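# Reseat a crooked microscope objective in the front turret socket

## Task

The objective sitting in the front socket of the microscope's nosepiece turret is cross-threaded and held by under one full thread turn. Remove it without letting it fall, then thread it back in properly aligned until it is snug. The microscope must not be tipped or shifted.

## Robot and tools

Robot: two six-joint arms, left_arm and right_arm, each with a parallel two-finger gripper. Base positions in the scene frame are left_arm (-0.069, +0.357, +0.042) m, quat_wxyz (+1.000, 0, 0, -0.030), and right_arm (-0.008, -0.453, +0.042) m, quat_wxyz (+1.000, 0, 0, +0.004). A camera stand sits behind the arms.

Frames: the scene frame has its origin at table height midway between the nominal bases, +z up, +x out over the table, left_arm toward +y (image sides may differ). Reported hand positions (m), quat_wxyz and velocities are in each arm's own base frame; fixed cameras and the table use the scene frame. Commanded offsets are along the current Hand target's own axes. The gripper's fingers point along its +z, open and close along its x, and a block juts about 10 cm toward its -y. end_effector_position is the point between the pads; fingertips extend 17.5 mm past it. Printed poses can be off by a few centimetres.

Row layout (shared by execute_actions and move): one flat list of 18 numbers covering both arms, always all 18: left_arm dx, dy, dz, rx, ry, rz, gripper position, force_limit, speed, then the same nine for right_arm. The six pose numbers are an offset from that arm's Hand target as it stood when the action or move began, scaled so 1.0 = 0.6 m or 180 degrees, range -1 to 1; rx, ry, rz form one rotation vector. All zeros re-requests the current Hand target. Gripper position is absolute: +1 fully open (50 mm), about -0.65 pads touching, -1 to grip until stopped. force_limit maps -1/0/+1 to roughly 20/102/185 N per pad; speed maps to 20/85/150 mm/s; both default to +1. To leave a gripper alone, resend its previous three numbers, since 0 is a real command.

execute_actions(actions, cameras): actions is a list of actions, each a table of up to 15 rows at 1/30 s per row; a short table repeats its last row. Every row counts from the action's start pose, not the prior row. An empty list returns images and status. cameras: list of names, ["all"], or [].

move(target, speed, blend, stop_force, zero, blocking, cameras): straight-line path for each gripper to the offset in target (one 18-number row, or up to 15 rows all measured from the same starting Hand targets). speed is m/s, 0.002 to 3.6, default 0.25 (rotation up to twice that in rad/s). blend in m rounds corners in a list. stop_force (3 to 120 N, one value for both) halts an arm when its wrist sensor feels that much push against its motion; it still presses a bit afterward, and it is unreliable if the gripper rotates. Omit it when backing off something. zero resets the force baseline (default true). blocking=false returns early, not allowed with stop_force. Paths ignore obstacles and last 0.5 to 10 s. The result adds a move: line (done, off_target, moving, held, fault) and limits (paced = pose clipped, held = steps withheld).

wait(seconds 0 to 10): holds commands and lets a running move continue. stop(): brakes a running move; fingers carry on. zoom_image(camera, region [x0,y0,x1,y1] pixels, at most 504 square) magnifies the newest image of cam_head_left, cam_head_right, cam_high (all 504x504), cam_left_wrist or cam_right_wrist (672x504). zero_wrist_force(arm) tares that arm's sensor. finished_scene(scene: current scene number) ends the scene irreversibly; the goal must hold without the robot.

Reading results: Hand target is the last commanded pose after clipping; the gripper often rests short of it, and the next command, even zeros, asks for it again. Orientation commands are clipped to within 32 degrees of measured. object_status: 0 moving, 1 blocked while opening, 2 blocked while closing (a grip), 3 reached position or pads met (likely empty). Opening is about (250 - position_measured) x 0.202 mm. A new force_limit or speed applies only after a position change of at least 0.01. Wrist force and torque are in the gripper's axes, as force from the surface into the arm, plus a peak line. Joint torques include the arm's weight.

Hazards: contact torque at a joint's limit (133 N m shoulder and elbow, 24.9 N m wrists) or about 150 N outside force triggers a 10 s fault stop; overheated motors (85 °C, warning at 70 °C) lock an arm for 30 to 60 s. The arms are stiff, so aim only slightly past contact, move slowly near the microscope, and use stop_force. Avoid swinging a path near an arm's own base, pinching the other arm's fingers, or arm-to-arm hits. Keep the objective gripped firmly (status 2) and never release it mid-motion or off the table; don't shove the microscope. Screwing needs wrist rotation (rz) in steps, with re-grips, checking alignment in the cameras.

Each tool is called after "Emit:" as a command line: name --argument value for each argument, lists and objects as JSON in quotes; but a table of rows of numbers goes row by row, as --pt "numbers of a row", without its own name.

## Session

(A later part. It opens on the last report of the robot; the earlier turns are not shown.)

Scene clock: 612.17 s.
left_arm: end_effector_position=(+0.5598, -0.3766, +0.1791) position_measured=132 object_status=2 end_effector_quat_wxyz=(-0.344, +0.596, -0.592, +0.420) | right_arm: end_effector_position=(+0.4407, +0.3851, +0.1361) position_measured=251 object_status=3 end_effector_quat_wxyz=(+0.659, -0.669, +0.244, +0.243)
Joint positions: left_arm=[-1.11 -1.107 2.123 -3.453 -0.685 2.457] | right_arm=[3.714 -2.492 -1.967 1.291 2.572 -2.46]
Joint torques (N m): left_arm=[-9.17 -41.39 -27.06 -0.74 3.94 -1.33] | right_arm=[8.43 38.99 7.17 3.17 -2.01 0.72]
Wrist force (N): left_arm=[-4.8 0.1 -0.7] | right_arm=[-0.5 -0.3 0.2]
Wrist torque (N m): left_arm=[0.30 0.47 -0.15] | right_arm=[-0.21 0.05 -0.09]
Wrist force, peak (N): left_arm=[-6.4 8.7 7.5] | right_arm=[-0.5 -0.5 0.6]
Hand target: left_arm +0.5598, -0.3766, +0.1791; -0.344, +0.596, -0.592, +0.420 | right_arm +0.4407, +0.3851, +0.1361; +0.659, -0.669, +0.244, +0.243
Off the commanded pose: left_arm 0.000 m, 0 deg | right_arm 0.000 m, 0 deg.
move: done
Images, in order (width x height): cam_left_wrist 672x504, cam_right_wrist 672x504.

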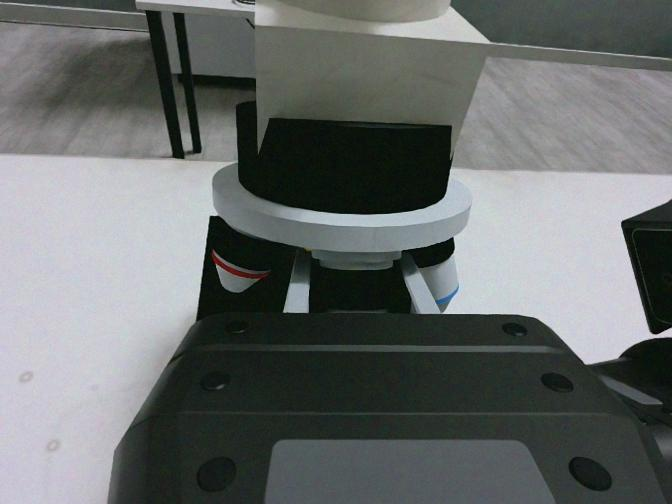

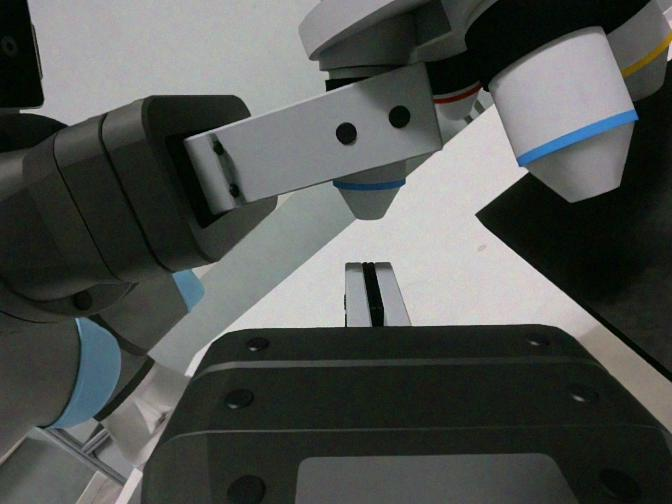

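Emit:
move --pt "0 0 0 0 0 0 0.224 -0.6 -1 0 0 0 0 0 0 -1 -1 1" --pt "0.000685 -0.0003 -0.00077 0 0.3113 -0.0835 0.224 -0.6 -1 0 0 0 0 0 0 -1 -1 1" --pt "0.000685 -0.0003 -0.00077 0 0.3113 -0.0835 -1 -0.6 -1 0 0 0 0 0 0 -1 -1 1" --speed '[0.1,0.3,0.1]'

Emit:
move --pt "-0.00006 0.00021 0.00081 0 -0.0322 0.0086 -1 -0.6 -1 0 0 0 0 0 0 -1 -1 1" --pt "-0.00112 -0.0001 0.0008 0 -0.1556 0.0417 -1 -0.6 -1 0 0 0 0 0 0 -1 -1 1" --pt "-0.0018 0 0.00041 0 -0.2844 0.0763 -1 -0.6 -1 0 0 0 0 0 0 -1 -1 1" --pt "-0.00107 -0.00013 -0.00011 0 -0.3113 0.0835 -1 -0.6 -1 0 0 0 0 0 0 -1 -1 1" --speed 0.14 --blend 0.0002

Emit:
move --pt "0 0 0 0 0 0 0.224 -0.6 -1 0 0 0 0 0 0 -1 -1 1" --pt "0.000685 -0.0003 -0.00077 0 0.3113 -0.0835 0.224 -0.6 -1 0 0 0 0 0 0 -1 -1 1" --pt "0.000685 -0.0003 -0.00077 0 0.3113 -0.0835 -1 -0.6 -1 0 0 0 0 0 0 -1 -1 1" --speed '[0.1,0.3,0.1]'

Emit:
move --pt "-0.00006 0.00021 0.00081 0 -0.0322 0.0086 -1 -0.6 -1 0 0 0 0 0 0 -1 -1 1" --pt "-0.00112 -0.0001 0.0008 0 -0.1556 0.0417 -1 -0.6 -1 0 0 0 0 0 0 -1 -1 1" --pt "-0.0018 0 0.00041 0 -0.2844 0.0763 -1 -0.6 -1 0 0 0 0 0 0 -1 -1 1" --pt "-0.00107 -0.00013 -0.00011 0 -0.3113 0.0835 -1 -0.6 -1 0 0 0 0 0 0 -1 -1 1" --speed 0.14 --blend 0.0002 --cameras '["cam_right_wrist", "cam_left_wrist"]'

Emit:
zoom_image --camera "cam_right_wrist" --region '[320, 55, 370, 95]'

Emit:
zoom_image --camera "cam_left_wrist" --region '[305, 230, 405, 290]'

Scene clock: 616.83 s.
left_arm: end_effector_position=(+0.5595, -0.3769, +0.1794) position_measured=132 object_status=2 end_effector_quat_wxyz=(+0.029, +0.398, -0.604, +0.690) | right_arm: end_effector_position=(+0.4407, +0.3851, +0.1361) position_measured=251 object_status=3 end_effector_quat_wxyz=(+0.659, -0.669, +0.244, +0.243)
Joint positions: left_arm=[-0.648 -0.785 2.024 -4.33 -1.952 2.535] | right_arm=[3.714 -2.492 -1.967 1.291 2.572 -2.46]
Joint torques (N m): left_arm=[6.04 -30.83 -23.26 -4.13 -2.82 -1.58] | right_arm=[8.53 39.38 7.87 3.16 -1.99 0.61]
Wrist force (N): left_arm=[-1.3 0.2 -0.6] | right_arm=[-0.4 -0.3 0.4]
Wrist torque (N m): left_arm=[0.31 0.32 0.02] | right_arm=[-0.20 0.04 -0.09]
Wrist force, peak (N): left_arm=[-5.3 -0.2 -0.6] | right_arm=[-0.6 -0.3 0.7]
Hand target: left_arm +0.5595, -0.3769, +0.1794; +0.029, +0.398, -0.604, +0.690 | right_arm +0.4407, +0.3851, +0.1361; +0.659, -0.669, +0.244, +0.243
Off the commanded pose: left_arm 0.000 m, 0 deg | right_arm 0.000 m, 0 deg.
move: done

Scene clock: 621.27 s.
left_arm: end_effector_position=(+0.5599, -0.3766, +0.1792) position_measured=132 object_status=2 end_effector_quat_wxyz=(-0.344, +0.596, -0.592, +0.420) | right_arm: end_effector_position=(+0.4407, +0.3851, +0.1361) position_measured=251 object_status=3 end_effector_quat_wxyz=(+0.659, -0.669, +0.244, +0.243)
Joint positions: left_arm=[-1.11 -1.107 2.123 -3.453 -0.685 2.457] | right_arm=[3.714 -2.492 -1.967 1.291 2.572 -2.46]
Joint torques (N m): left_arm=[-8.38 -42.33 -28.99 -0.36 4.22 -1.57] | right_arm=[8.84 39.85 9.03 3.13 -1.93 0.68]
Wrist force (N): left_arm=[-4.7 -0.2 -0.7] | right_arm=[-0.5 -0.1 0.4]
Wrist torque (N m): left_arm=[0.25 0.45 -0.15] | right_arm=[-0.17 0.04 -0.09]
Wrist force, peak (N): left_arm=[-6.8 9.0 6.8] | right_arm=[-0.7 -0.5 0.4]
Hand target: left_arm +0.5599, -0.3766, +0.1791; -0.344, +0.596, -0.592, +0.420 | right_arm +0.4407, +0.3851, +0.1361; +0.659, -0.669, +0.244, +0.243
Off the commanded pose: left_arm 0.000 m, 0 deg | right_arm 0.000 m, 0 deg.
move: done

Scene clock: 624.83 s.
left_arm: end_effector_position=(+0.5595, -0.3769, +0.1795) position_measured=132 object_status=2 end_effector_quat_wxyz=(+0.029, +0.398, -0.604, +0.690) | right_arm: end_effector_position=(+0.4407, +0.3851, +0.1361) position_measured=251 object_status=3 end_effector_quat_wxyz=(+0.659, -0.669, +0.244, +0.243)
Joint positions: left_arm=[-0.647 -0.785 2.024 -4.33 -1.952 2.535] | right_arm=[3.714 -2.492 -1.967 1.291 2.572 -2.46]
Joint torques (N m): left_arm=[5.71 -31.86 -21.82 -3.85 -2.84 -1.42] | right_arm=[8.68 39.74 9.28 3.16 -1.96 0.64]
Wrist force (N): left_arm=[-1.3 0.1 -0.7] | right_arm=[-0.5 -0.3 0.4]
Wrist torque (N m): left_arm=[0.31 0.34 0.02] | right_arm=[-0.20 0.04 -0.09]
Wrist force, peak (N): left_arm=[-4.9 0.3 -0.7] | right_arm=[-0.5 -0.5 0.6]
Hand target: left_arm +0.5595, -0.3769, +0.1795; +0.029, +0.398, -0.604, +0.690 | right_arm +0.4407, +0.3851, +0.1361; +0.659, -0.669, +0.244, +0.243
Off the commanded pose: left_arm 0.000 m, 0 deg | right_arm 0.000 m, 0 deg.
move: done

Scene clock: 629.27 s.
left_arm: end_effector_position=(+0.5600, -0.3766, +0.1792) position_measured=132 object_status=2 end_effector_quat_wxyz=(-0.344, +0.596, -0.592, +0.420) | right_arm: end_effector_position=(+0.4407, +0.3851, +0.1361) position_measured=251 object_status=3 end_effector_quat_wxyz=(+0.659, -0.669, +0.244, +0.243)
Joint positions: left_arm=[-1.11 -1.107 2.122 -3.453 -0.685 2.457] | right_arm=[3.714 -2.492 -1.967 1.291 2.572 -2.46]
Joint torques (N m): left_arm=[-8.82 -42.97 -28.47 -0.64 4.09 -1.38] | right_arm=[8.78 40.85 9.78 3.02 -1.9 0.61]
Wrist force (N): left_arm=[-5.4 0.7 -0.3] | right_arm=[-0.4 -0.3 0.3]
Wrist torque (N m): left_arm=[0.26 0.44 -0.16] | right_arm=[-0.20 0.04 -0.09]
Wrist force, peak (N): left_arm=[-7.2 9.4 6.2] | right_arm=[-0.8 -0.2 0.5]
Hand target: left_arm +0.5600, -0.3766, +0.1792; -0.344, +0.596, -0.592, +0.420 | right_arm +0.4407, +0.3851, +0.1361; +0.659, -0.669, +0.244, +0.243
Off the commanded pose: left_arm 0.000 m, 0 deg | right_arm 0.000 m, 0 deg.
move: done
Images, in order (width x height): cam_left_wrist 672x504, cam_right_wrist 672x504.

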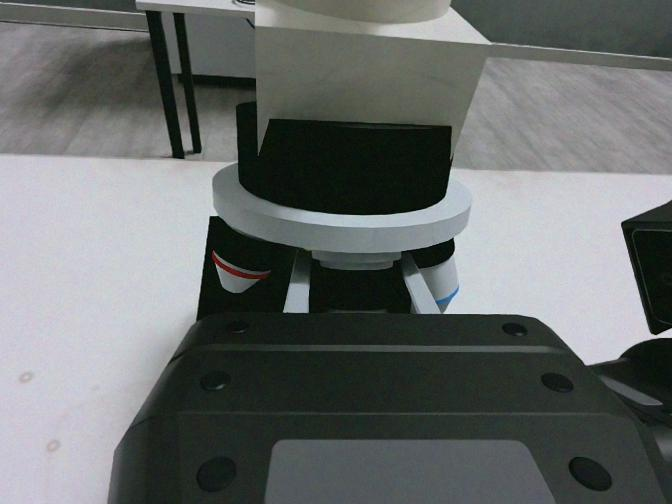

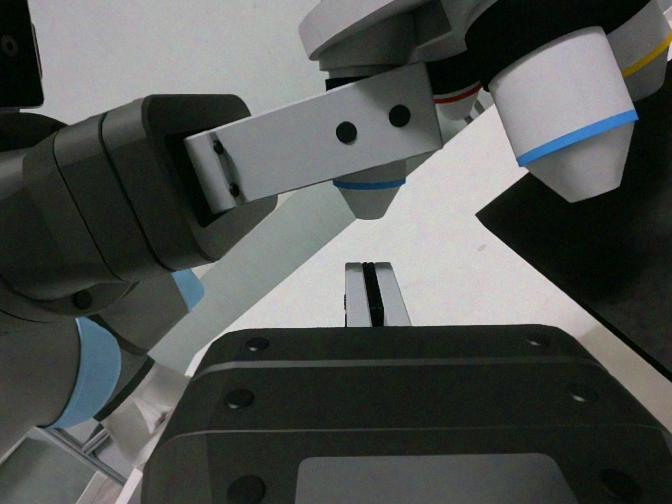

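Scaled by 10.080.

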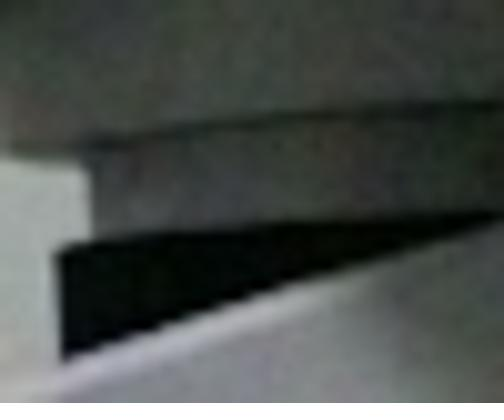

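Scaled by 5.040.

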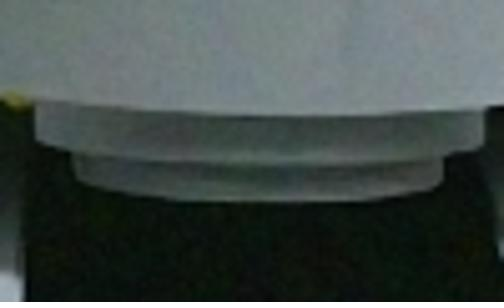

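Emit:
move --pt "0 0 0 0 0 0 0.224 -0.6 -1 0 0 0 0 0 0 -1 -1 1" --pt "0.000685 -0.0003 -0.00077 0 0.3113 -0.0835 0.224 -0.6 -1 0 0 0 0 0 0 -1 -1 1" --pt "0.000685 -0.0003 -0.00077 0 0.3113 -0.0835 -1 -0.6 -1 0 0 0 0 0 0 -1 -1 1" --speed '[0.1,0.3,0.1]'

Emit:
move --pt "-0.00006 0.00021 0.00081 0 -0.0322 0.0086 -1 -0.6 -1 0 0 0 0 0 0 -1 -1 1" --pt "-0.00112 -0.0001 0.0008 0 -0.1556 0.0417 -1 -0.6 -1 0 0 0 0 0 0 -1 -1 1" --pt "-0.0018 0 0.00041 0 -0.2844 0.0763 -1 -0.6 -1 0 0 0 0 0 0 -1 -1 1" --pt "-0.00107 -0.00013 -0.00011 0 -0.3113 0.0835 -1 -0.6 -1 0 0 0 0 0 0 -1 -1 1" --speed 0.14 --blend 0.0002

Emit:
move --pt "0 0 0 0 0 0 0.224 -0.6 -1 0 0 0 0 0 0 -1 -1 1" --pt "0.000685 -0.0003 -0.00077 0 0.3113 -0.0835 0.224 -0.6 -1 0 0 0 0 0 0 -1 -1 1" --pt "0.000685 -0.0003 -0.00077 0 0.3113 -0.0835 -1 -0.6 -1 0 0 0 0 0 0 -1 -1 1" --speed '[0.1,0.3,0.1]'

Emit:
move --pt "-0.00006 0.00021 0.00081 0 -0.0322 0.0086 -1 -0.6 -1 0 0 0 0 0 0 -1 -1 1" --pt "-0.00112 -0.0001 0.0008 0 -0.1556 0.0417 -1 -0.6 -1 0 0 0 0 0 0 -1 -1 1" --pt "-0.0018 0 0.00041 0 -0.2844 0.0763 -1 -0.6 -1 0 0 0 0 0 0 -1 -1 1" --pt "-0.00107 -0.00013 -0.00011 0 -0.3113 0.0835 -1 -0.6 -1 0 0 0 0 0 0 -1 -1 1" --speed 0.14 --blend 0.0002 --cameras '["cam_right_wrist", "cam_left_wrist"]'

Emit:
zoom_image --camera "cam_right_wrist" --region '[320, 55, 370, 95]'

Emit:
zoom_image --camera "cam_left_wrist" --region '[305, 230, 405, 290]'

Scene clock: 634.00 s.
left_arm: end_effector_position=(+0.5596, -0.3769, +0.1796) position_measured=132 object_status=2 end_effector_quat_wxyz=(+0.029, +0.398, -0.604, +0.690) | right_arm: end_effector_position=(+0.4407, +0.3851, +0.1361) position_measured=251 object_status=3 end_effector_quat_wxyz=(+0.659, -0.669, +0.244, +0.243)
Joint positions: left_arm=[-0.647 -0.785 2.024 -4.33 -1.952 2.535] | right_arm=[3.714 -2.492 -1.967 1.291 2.572 -2.46]
Joint torques (N m): left_arm=[5.78 -31.23 -23.48 -3.84 -2.63 -1.55] | right_arm=[8.43 39.98 10.53 3.12 -1.92 0.69]
Wrist force (N): left_arm=[-0.9 0.1 -1.0] | right_arm=[-0.6 -0.4 0.5]
Wrist torque (N m): left_arm=[0.31 0.29 0.02] | right_arm=[-0.22 0.07 -0.09]
Wrist force, peak (N): left_arm=[-5.9 0.5 -0.2] | right_arm=[-0.8 -0.4 0.6]
Hand target: left_arm +0.5596, -0.3769, +0.1796; +0.029, +0.398, -0.604, +0.690 | right_arm +0.4407, +0.3851, +0.1361; +0.659, -0.669, +0.244, +0.243
Off the commanded pose: left_arm 0.000 m, 0 deg | right_arm 0.000 m, 0 deg.
move: done

Scene clock: 638.43 s.
left_arm: end_effector_position=(+0.5601, -0.3766, +0.1793) position_measured=132 object_status=2 end_effector_quat_wxyz=(-0.344, +0.596, -0.592, +0.420) | right_arm: end_effector_position=(+0.4407, +0.3851, +0.1361) position_measured=251 object_status=3 end_effector_quat_wxyz=(+0.659, -0.669, +0.244, +0.243)
Joint positions: left_arm=[-1.11 -1.107 2.122 -3.453 -0.685 2.457] | right_arm=[3.714 -2.492 -1.967 1.291 2.572 -2.46]
Joint torques (N m): left_arm=[7.54 -31.2 -14.24 3.71 7.42 -1.34] | right_arm=[8.69 40.65 11.13 3.03 -1.91 0.55]
Wrist force (N): left_arm=[16.4 -12.9 -17.4] | right_arm=[-0.5 -0.3 0.6]
Wrist torque (N m): left_arm=[0.51 1.60 -0.19] | right_arm=[-0.19 0.04 -0.09]
Wrist force, peak (N): left_arm=[25.8 -10.6 -22.9] | right_arm=[-0.7 -0.3 0.7]
Hand target: left_arm +0.5600, -0.3766, +0.1793; -0.344, +0.596, -0.592, +0.420 | right_arm +0.4407, +0.3851, +0.1361; +0.659, -0.669, +0.244, +0.243
Off the commanded pose: left_arm 0.000 m, 0 deg | right_arm 0.000 m, 0 deg.
move: done

Scene clock: 642.00 s.
left_arm: end_effector_position=(+0.5596, -0.3769, +0.1797) position_measured=132 object_status=2 end_effector_quat_wxyz=(+0.029, +0.398, -0.604, +0.690) | right_arm: end_effector_position=(+0.4407, +0.3851, +0.1361) position_measured=251 object_status=3 end_effector_quat_wxyz=(+0.659, -0.669, +0.244, +0.243)
Joint positions: left_arm=[-0.647 -0.785 2.024 -4.33 -1.953 2.535] | right_arm=[3.714 -2.492 -1.967 1.291 2.572 -2.46]
Joint torques (N m): left_arm=[13.27 -25.44 -20.44 2.85 5.16 -1.84] | right_arm=[7.95 39.87 11.78 3.17 -1.81 0.53]
Wrist force (N): left_arm=[15.1 1.4 -5.5] | right_arm=[-0.4 -0.5 0.3]
Wrist torque (N m): left_arm=[0.34 0.59 0.13] | right_arm=[-0.22 0.03 -0.09]
Wrist force, peak (N): left_arm=[16.5 -13.1 -17.5] | right_arm=[-0.7 -0.4 0.6]
Hand target: left_arm +0.5597, -0.3769, +0.1797; +0.029, +0.398, -0.604, +0.690 | right_arm +0.4407, +0.3851, +0.1361; +0.659, -0.669, +0.244, +0.243
Off the commanded pose: left_arm 0.000 m, 0 deg | right_arm 0.000 m, 0 deg.
move: done

Scene clock: 646.40 s.
left_arm: end_effector_position=(+0.5601, -0.3766, +0.1795) position_measured=132 object_status=2 end_effector_quat_wxyz=(-0.344, +0.596, -0.592, +0.421) end_effector_velocity=(+0.001, +0.001, +0.000) end_effector_angular_velocity=(-0.003, +0.000, +0.004) | right_arm: end_effector_position=(+0.4407, +0.3851, +0.1361) position_measured=251 object_status=3 end_effector_quat_wxyz=(+0.659, -0.669, +0.244, +0.243)
Joint positions: left_arm=[-1.109 -1.107 2.122 -3.453 -0.685 2.458] | right_arm=[3.714 -2.492 -1.967 1.291 2.572 -2.46]
Joint velocities: left_arm=[0.002 0 -0.001 0.002 0.001 -0.005] | right_arm=[within noise]
Joint torques (N m): left_arm=[3.44 -19.8 -0.15 7.78 4.68 -0.32] | right_arm=[9.37 40.83 11.8 3.07 -1.78 0.45]
Wrist force (N): left_arm=[23.9 -36.8 -6.6] | right_arm=[-0.6 -0.2 0.4]
Wrist torque (N m): left_arm=[0.21 1.71 -1.04] | right_arm=[-0.19 0.06 -0.09]
Wrist force, peak (N): left_arm=[44.0 -15.7 -35.3] | right_arm=[-0.7 -0.4 0.5]
Hand target: left_arm +0.5601, -0.3766, +0.1794; -0.344, +0.596, -0.592, +0.420 | right_arm +0.4407, +0.3851, +0.1361; +0.659, -0.669, +0.244, +0.243
Off the commanded pose: left_arm 0.000 m, 0 deg | right_arm 0.000 m, 0 deg.
move: done
Images, in order (width x height): cam_left_wrist 672x504, cam_right_wrist 672x504.

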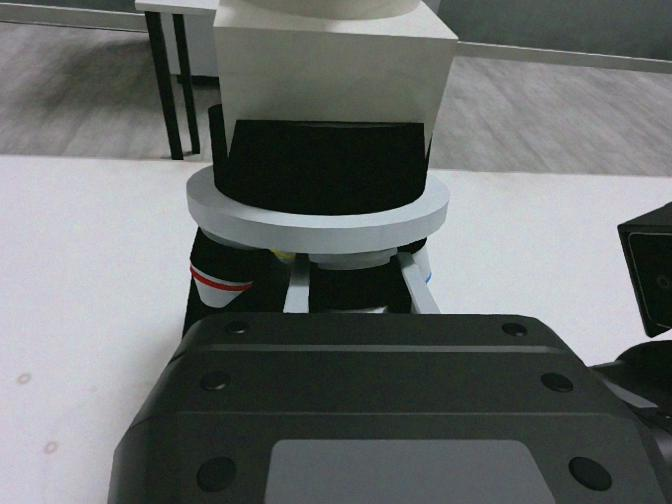

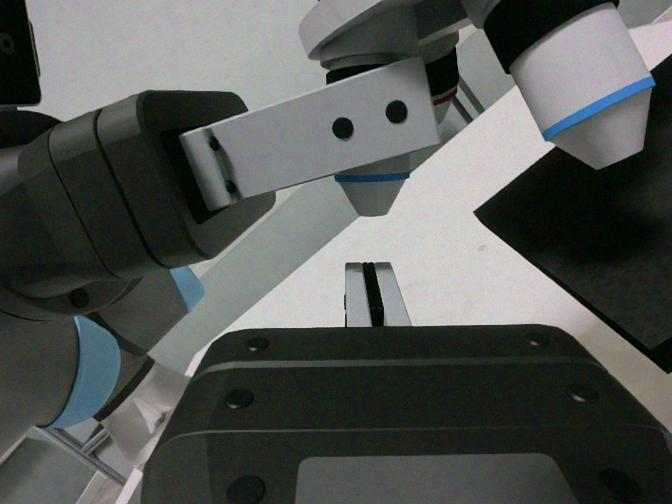

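Scaled by 10.080.

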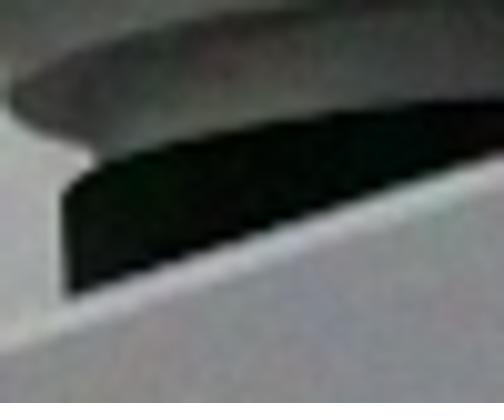

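Scaled by 5.040.

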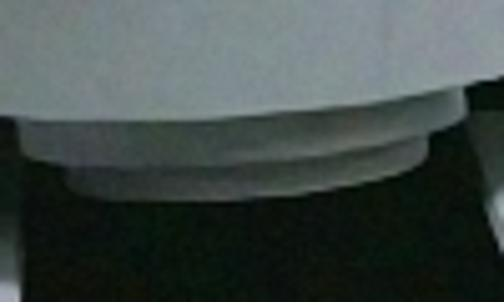

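Emit:
wait --seconds 0 --cameras '["all"]'

Scene clock: 647.40 s.
left_arm: end_effector_position=(+0.5601, -0.3766, +0.1796) position_measured=132 object_status=2 end_effector_quat_wxyz=(-0.344, +0.596, -0.591, +0.421) | right_arm: end_effector_position=(+0.4407, +0.3851, +0.1361) position_measured=251 object_status=3 end_effector_quat_wxyz=(+0.659, -0.669, +0.244, +0.243)
Joint positions: left_arm=[-1.109 -1.107 2.122 -3.453 -0.685 2.457] | right_arm=[3.714 -2.492 -1.967 1.291 2.572 -2.46]
Joint torques (N m): left_arm=[3.34 -20.62 -0.63 7.3 4.86 -0.2] | right_arm=[8.41 41.03 12.49 3.18 -1.82 0.53]
Wrist force (N): left_arm=[23.1 -35.2 -5.8] | right_arm=[-0.6 -0.3 0.5]
Wrist torque (N m): left_arm=[0.19 1.73 -1.03] | right_arm=[-0.21 0.06 -0.09]
Wrist force, peak (N): left_arm=[23.8 -36.4 -6.4] | right_arm=[-0.7 -0.3 0.5]
Hand target: left_arm +0.5601, -0.3766, +0.1794; -0.344, +0.596, -0.592, +0.420 | right_arm +0.4407, +0.3851, +0.1361; +0.659, -0.669, +0.244, +0.243
Tool commands: left_gripper/position=-1.0 left_gripper/force_limit=-0.6 left_gripper/speed=-1.0 right_gripper/position=-1.0 right_gripper/force_limit=-1.0 right_gripper/speed=+1.0
Off the commanded pose: left_arm 0.000 m, 0 deg | right_arm 0.000 m, 0 deg.

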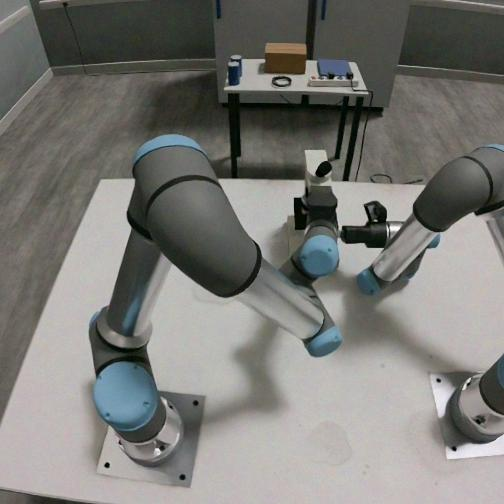

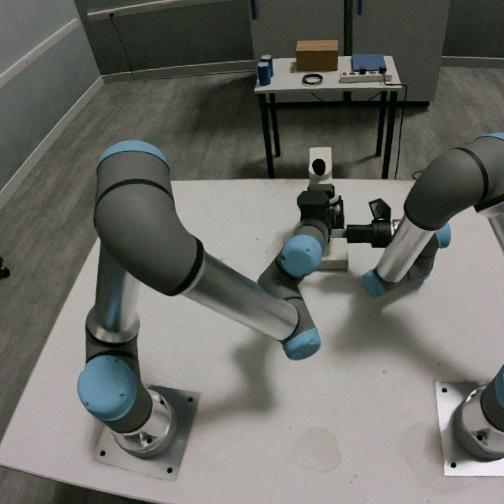

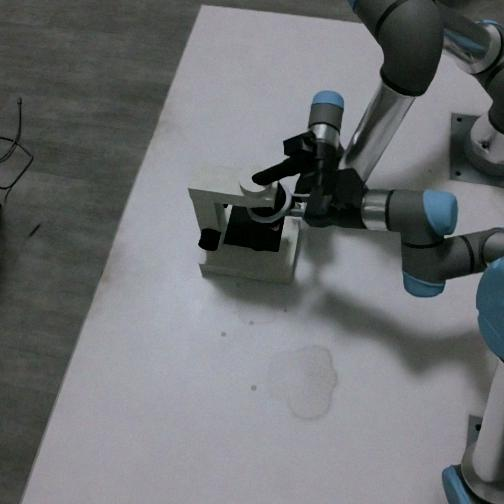

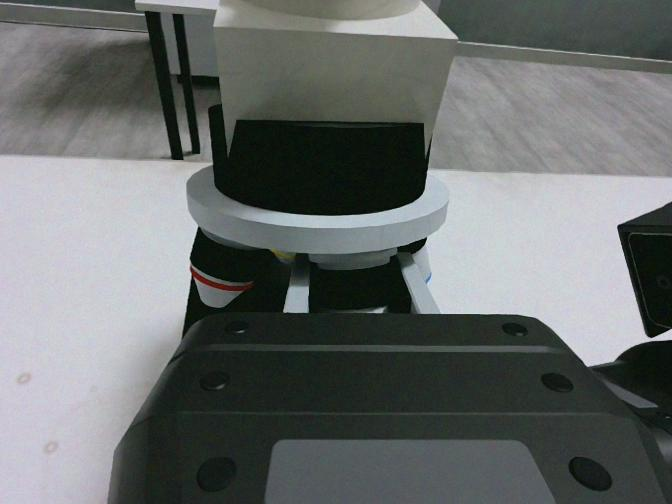

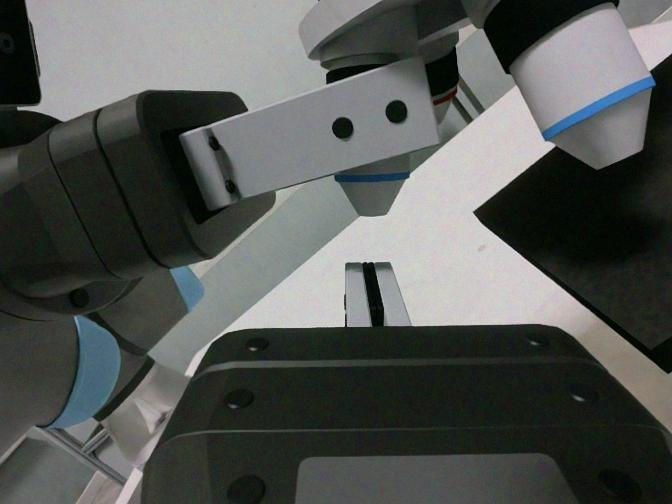

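Emit:
move --target '[0.00083,-0.0008,0.00022,0,0.0161,-0.0093,-1,-0.6,-1,0,0,0,0,0,0,-1,-1,1]' --speed 0.03

Scene clock: 652.40 s.
left_arm: end_effector_position=(+0.5604, -0.3770, +0.1798) position_measured=132 object_status=2 end_effector_quat_wxyz=(-0.323, +0.593, -0.591, +0.440) | right_arm: end_effector_position=(+0.4407, +0.3851, +0.1361) position_measured=251 object_status=3 end_effector_quat_wxyz=(+0.659, -0.669, +0.244, +0.243)
Joint positions: left_arm=[-1.095 -1.102 2.135 -3.529 -0.736 2.479] | right_arm=[3.714 -2.492 -1.967 1.291 2.572 -2.46]
Joint torques (N m): left_arm=[14.67 -10.21 15.29 0.49 -1.32 1.73] | right_arm=[8.92 41.59 11.8 3.23 -1.8 0.46]
Wrist force (N): left_arm=[15.4 -21.8 -8.4] | right_arm=[-0.4 -0.2 0.4]
Wrist torque (N m): left_arm=[0.50 0.76 0.04] | right_arm=[-0.19 0.03 -0.09]
Wrist force, peak (N): left_arm=[23.5 -35.6 -5.7] | right_arm=[-0.6 -0.3 0.7]
Hand target: left_arm +0.5604, -0.3770, +0.1798; -0.323, +0.593, -0.591, +0.440 | right_arm +0.4407, +0.3851, +0.1361; +0.659, -0.669, +0.244, +0.243
Off the commanded pose: left_arm 0.000 m, 0 deg | right_arm 0.000 m, 0 deg.
move: done

Emit:
move --target '[0.0012,-0.0016,0.0,0,0.003,0,-1,-0.6,-1,0,0,0,0,0,0,-1,-1,1]' --speed 0.02

Scene clock: 653.37 s.
left_arm: end_effector_position=(+0.5607, -0.3776, +0.1806) position_measured=132 object_status=2 end_effector_quat_wxyz=(-0.320, +0.591, -0.593, +0.443) | right_arm: end_effector_position=(+0.4407, +0.3851, +0.1361) position_measured=251 object_status=3 end_effector_quat_wxyz=(+0.659, -0.669, +0.244, +0.243)
Joint positions: left_arm=[-1.092 -1.102 2.135 -3.54 -0.746 2.487] | right_arm=[3.714 -2.492 -1.967 1.291 2.572 -2.46]
Joint torques (N m): left_arm=[12.1 -34.17 2.89 -3.8 -0.03 2.09] | right_arm=[8.55 40.95 11.73 3.06 -1.85 0.42]
Wrist force (N): left_arm=[7.0 -1.5 -4.0] | right_arm=[-0.5 -0.3 0.3]
Wrist torque (N m): left_arm=[0.32 0.43 0.02] | right_arm=[-0.21 0.05 -0.10]
Wrist force, peak (N): left_arm=[15.6 -21.8 -8.4] | right_arm=[-0.8 -0.3 0.4]
Hand target: left_arm +0.5608, -0.3777, +0.1808; -0.320, +0.591, -0.593, +0.443 | right_arm +0.4407, +0.3851, +0.1361; +0.659, -0.669, +0.244, +0.243
Off the commanded pose: left_arm 0.000 m, 0 deg | right_arm 0.000 m, 0 deg.
move: done

Emit:
move --target '[0,0,0,0,0,0,0.224,-0.6,-1,0,0,0,0,0,0,-1,-1,1]' --cameras '["all"]'

Emit:
zoom_image --camera "cam_high" --region '[170, 130, 370, 330]'

Emit:
zoom_image --camera "cam_head_right" --region '[260, 130, 400, 290]'

Emit:
zoom_image --camera "cam_head_left" --region '[260, 130, 400, 290]'

Emit:
zoom_image --camera "cam_left_wrist" --region '[305, 230, 405, 290]'

Emit:
zoom_image --camera "cam_right_wrist" --region '[300, 0, 672, 300]'

Scene clock: 654.23 s.
left_arm: end_effector_position=(+0.5608, -0.3776, +0.1807) position_measured=119 object_status=3 end_effector_quat_wxyz=(-0.320, +0.591, -0.593, +0.443) | right_arm: end_effector_position=(+0.4407, +0.3851, +0.1361) position_measured=251 object_status=3 end_effector_quat_wxyz=(+0.659, -0.669, +0.244, +0.243)
Joint positions: left_arm=[-1.092 -1.102 2.135 -3.54 -0.746 2.488] | right_arm=[3.714 -2.492 -1.967 1.291 2.572 -2.46]
Joint torques (N m): left_arm=[8.06 -43.98 -6.81 -5.13 2.12 1.66] | right_arm=[8.9 41.34 12.12 3.17 -1.78 0.4]
Wrist force (N): left_arm=[3.5 4.4 1.3] | right_arm=[-0.4 -0.1 0.5]
Wrist torque (N m): left_arm=[0.25 0.50 -0.02] | right_arm=[-0.17 0.03 -0.09]
Wrist force, peak (N): left_arm=[6.9 -0.8 -3.9] | right_arm=[-0.6 -0.4 0.5]
Hand target: left_arm +0.5608, -0.3777, +0.1808; -0.320, +0.591, -0.593, +0.443 | right_arm +0.4407, +0.3851, +0.1361; +0.659, -0.669, +0.244, +0.243
Off the commanded pose: left_arm 0.000 m, 0 deg | right_arm 0.000 m, 0 deg.
move: done

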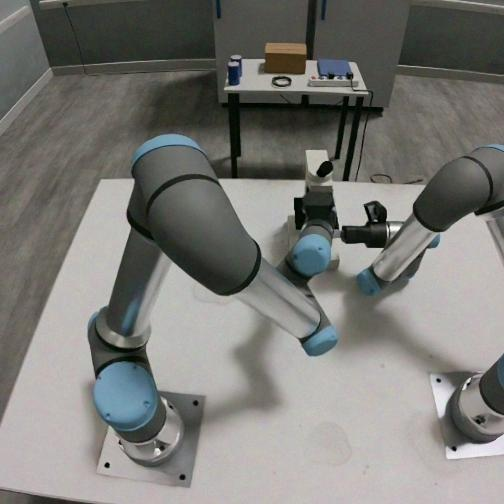

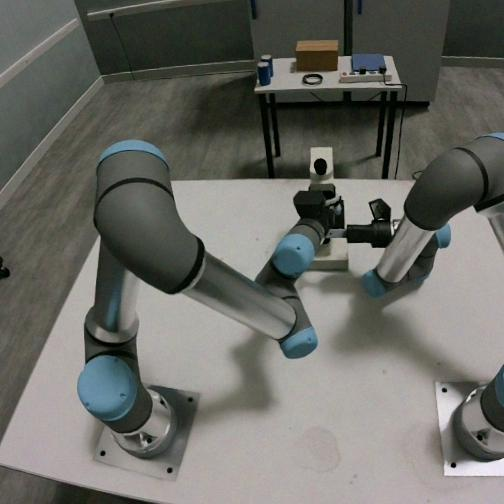

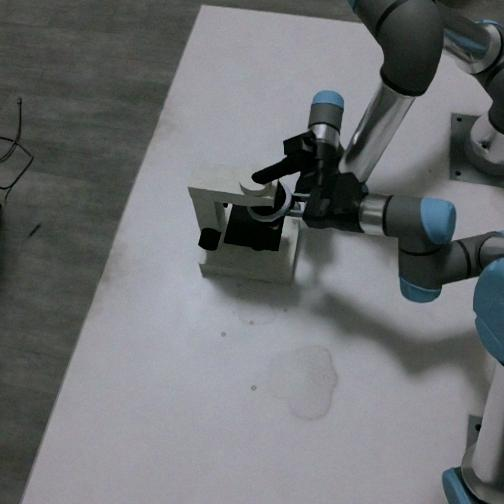

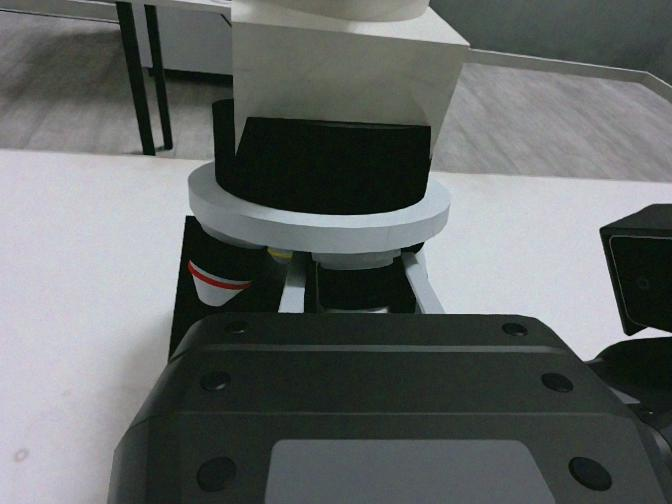

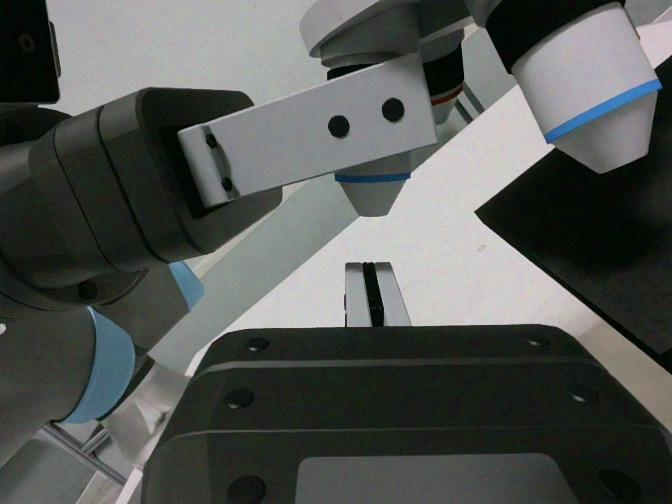

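Scaled by 2.520.

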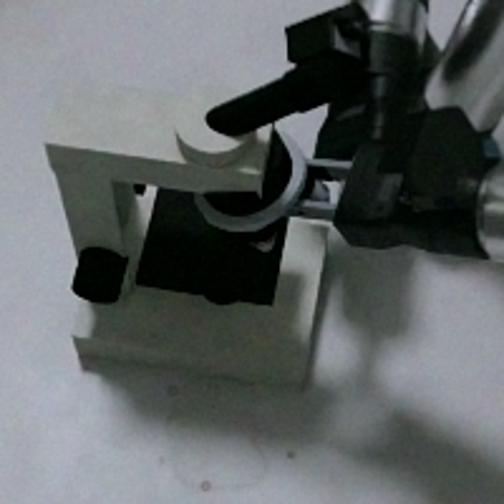

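Scaled by 3.150.

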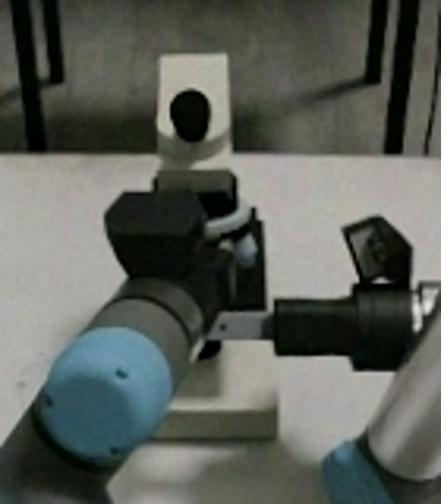

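Scaled by 3.150.

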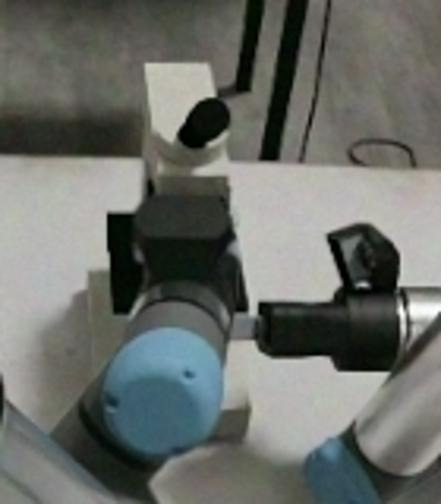

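Scaled by 5.040.

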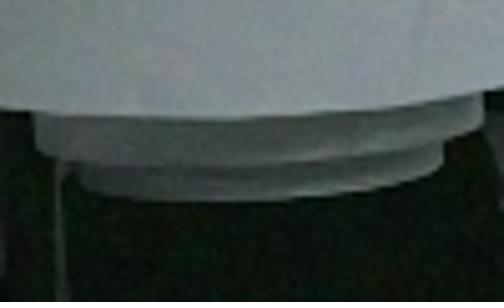

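Scaled by 1.355.

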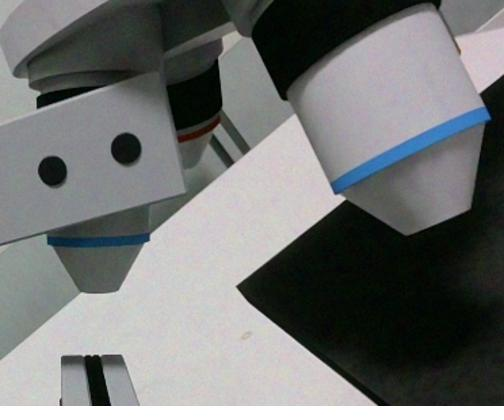

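Emit:
move --target '[0,0.0745,-0.1674,0,0,0,0.224,-0.6,-1,0,0,0,0,0,0,-1,-1,1]' --speed 0.12 --cameras '["cam_left_wrist", "cam_right_wrist"]'

Emit:
zoom_image --camera "cam_right_wrist" --region '[300, 0, 672, 300]'

Scene clock: 661.07 s.
left_arm: end_effector_position=(+0.4514, -0.3670, +0.1808) position_measured=119 object_status=3 end_effector_quat_wxyz=(-0.320, +0.591, -0.593, +0.443) | right_arm: end_effector_position=(+0.4407, +0.3851, +0.1361) position_measured=251 object_status=3 end_effector_quat_wxyz=(+0.659, -0.669, +0.244, +0.243)
Joint positions: left_arm=[-1.332 -1.282 2.389 -3.403 -0.567 2.222] | right_arm=[3.714 -2.492 -1.967 1.291 2.572 -2.46]
Joint torques (N m): left_arm=[-7.7 -33.4 -0.55 -0.6 4.7 -1.37] | right_arm=[8.34 41.58 12.32 3.04 -1.8 0.35]
Wrist force (N): left_arm=[-3.8 0.3 -0.8] | right_arm=[-0.6 -0.4 0.5]
Wrist torque (N m): left_arm=[0.30 0.41 0.04] | right_arm=[-0.21 0.07 -0.09]
Wrist force, peak (N): left_arm=[4.6 -2.1 5.4] | right_arm=[-0.7 -0.3 0.5]
Hand target: left_arm +0.4513, -0.3670, +0.1808; -0.320, +0.591, -0.593, +0.443 | right_arm +0.4407, +0.3851, +0.1361; +0.659, -0.669, +0.244, +0.243
Off the commanded pose: left_arm 0.000 m, 0 deg | right_arm 0.000 m, 0 deg.
move: done
Images, in order (width x height): cam_left_wrist 672x504, cam_right_wrist 672x504.

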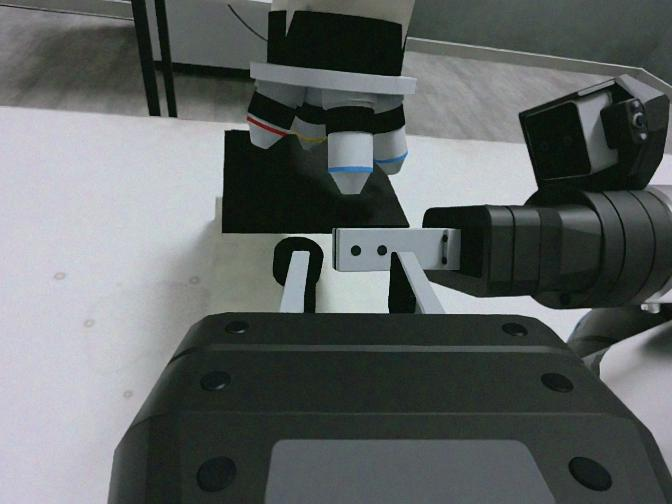

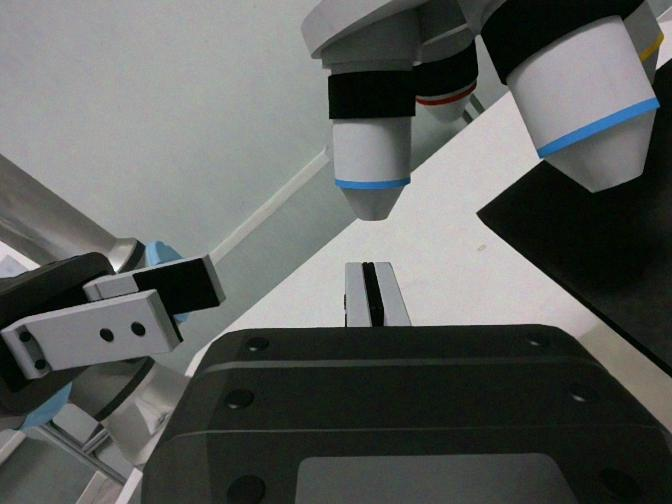

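Scaled by 1.355.

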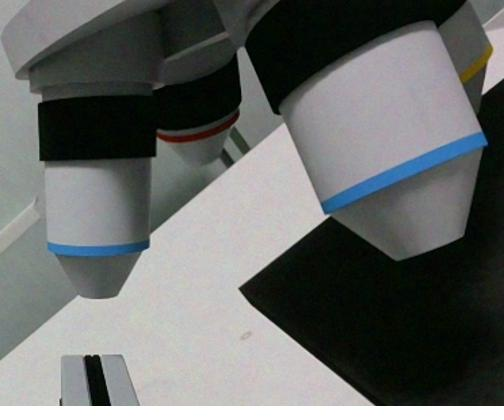

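Emit:
zoom_image --camera "cam_left_wrist" --region '[200, 0, 450, 200]'

Emit:
zoom_image --camera "cam_left_wrist" --region '[200, 100, 450, 300]'

Scaled by 2.016.

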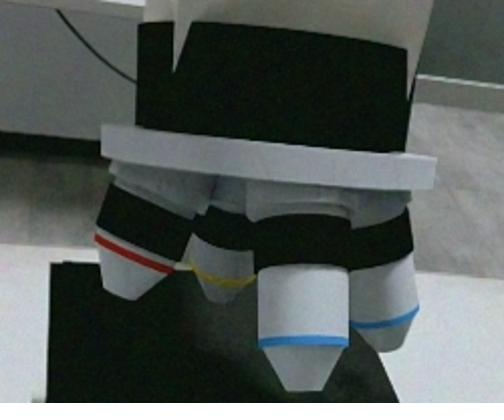

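Scaled by 2.016.

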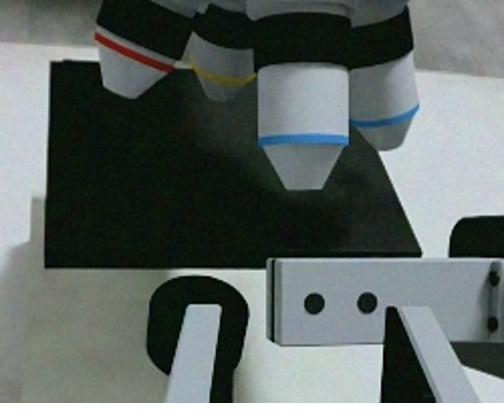

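Emit:
zoom_image --camera "cam_left_wrist" --region '[315, 80, 395, 140]'

Emit:
zoom_image --camera "cam_right_wrist" --region '[300, 20, 430, 100]'

Scaled by 6.300.

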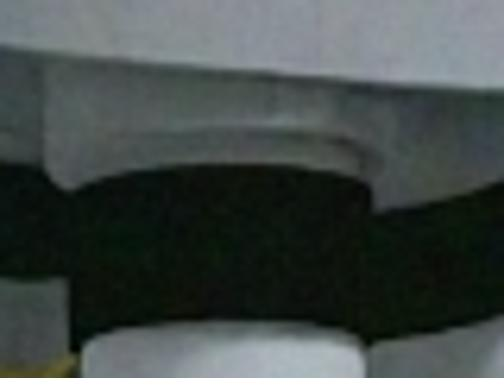

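Scaled by 3.877.

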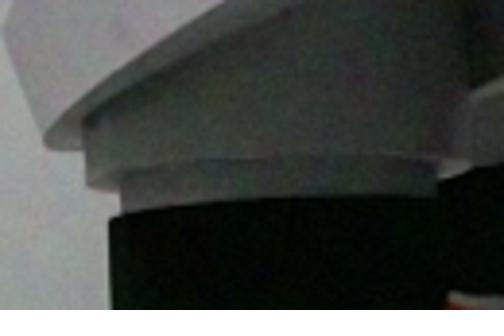

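Emit:
move --target '[0,0,0,0,0,0,0.224,-0.6,-1,0,0.02,-0.1,0,0,0,-1,-1,1]' --speed 0.2 --cameras '["cam_left_wrist", "cam_right_wrist", "cam_high"]'

Scene clock: 673.53 s.
left_arm: end_effector_position=(+0.4513, -0.3670, +0.1808) position_measured=119 object_status=3 end_effector_quat_wxyz=(-0.320, +0.591, -0.593, +0.443) | right_arm: end_effector_position=(+0.4373, +0.3575, +0.1321) position_measured=251 object_status=3 end_effector_quat_wxyz=(+0.659, -0.669, +0.244, +0.243)
Joint positions: left_arm=[-1.332 -1.282 2.389 -3.402 -0.567 2.222] | right_arm=[3.664 -2.495 -1.994 1.32 2.622 -2.463]
Joint torques (N m): left_arm=[-8.02 -34.94 -3.19 -1.13 4.5 -1.51] | right_arm=[9.07 49.84 12.38 -0.66 -2.42 1.64]
Wrist force (N): left_arm=[-3.7 0.2 -0.4] | right_arm=[-0.3 -0.4 0.4]
Wrist torque (N m): left_arm=[0.29 0.39 0.04] | right_arm=[-0.22 0.02 -0.03]
Wrist force, peak (N): left_arm=[-4.1 0.1 -0.6] | right_arm=[-0.9 1.5 -4.7]
Hand target: left_arm +0.4513, -0.3670, +0.1808; -0.320, +0.591, -0.593, +0.443 | right_arm +0.4373, +0.3577, +0.1321; +0.659, -0.669, +0.244, +0.243 (not the last commanded pose)
Off the commanded pose: left_arm 0.000 m, 0 deg | right_arm 0.033 m, 0 deg.
move: held (right_arm; a check stopped the path); limits=held
pose unreachable (right arm): on one or more control steps of this call, first in action 0 (counted from 0), this arm could not follow its commanded pose, so it was not sent that pose on those steps. It may still have moved: this result reports where it is.
cause: moving toward the commanded pose would bring two parts of the arm too close to each other (its gripper and another part of the arm, with joints 4 (wrist 1) to 6 (wrist 3) between them, 8 mm apart when it was first held).
Images, in order (width x height): cam_high 504x504, cam_left_wrist 672x504, cam_right_wrist 672x504.

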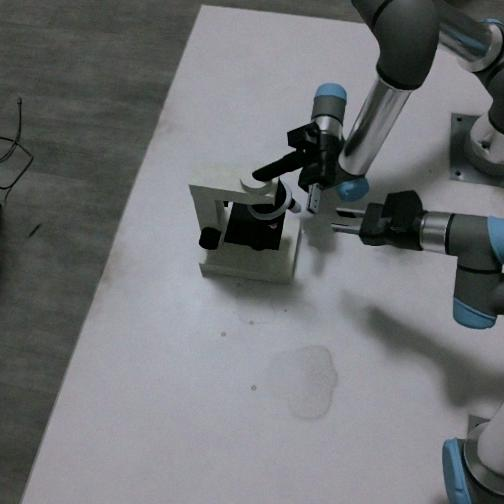

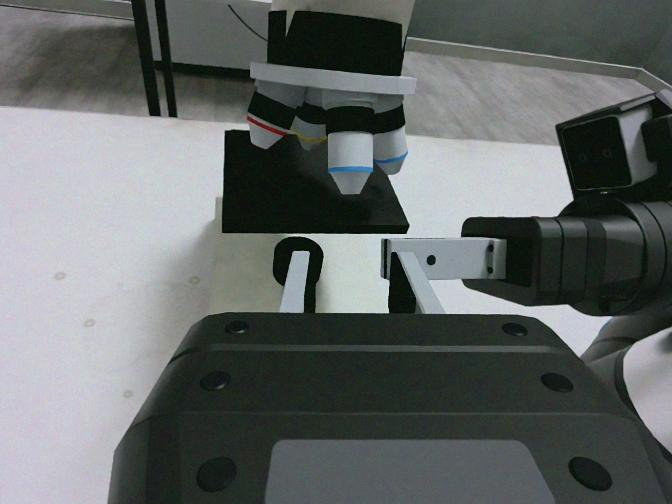

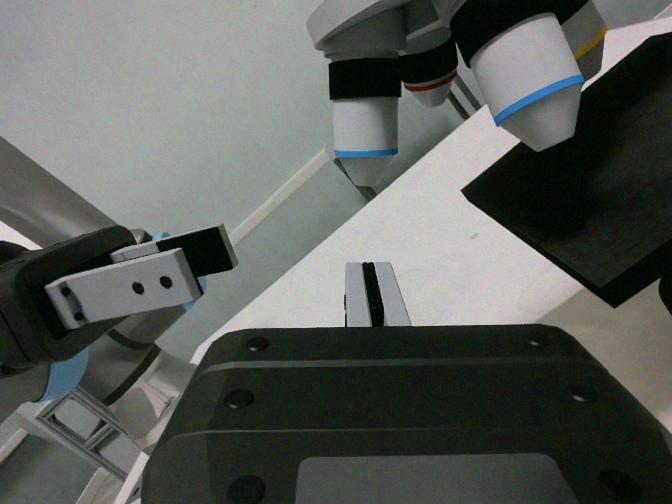

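Emit:
finished_scene --scene 1

The scene is finished: the task was done.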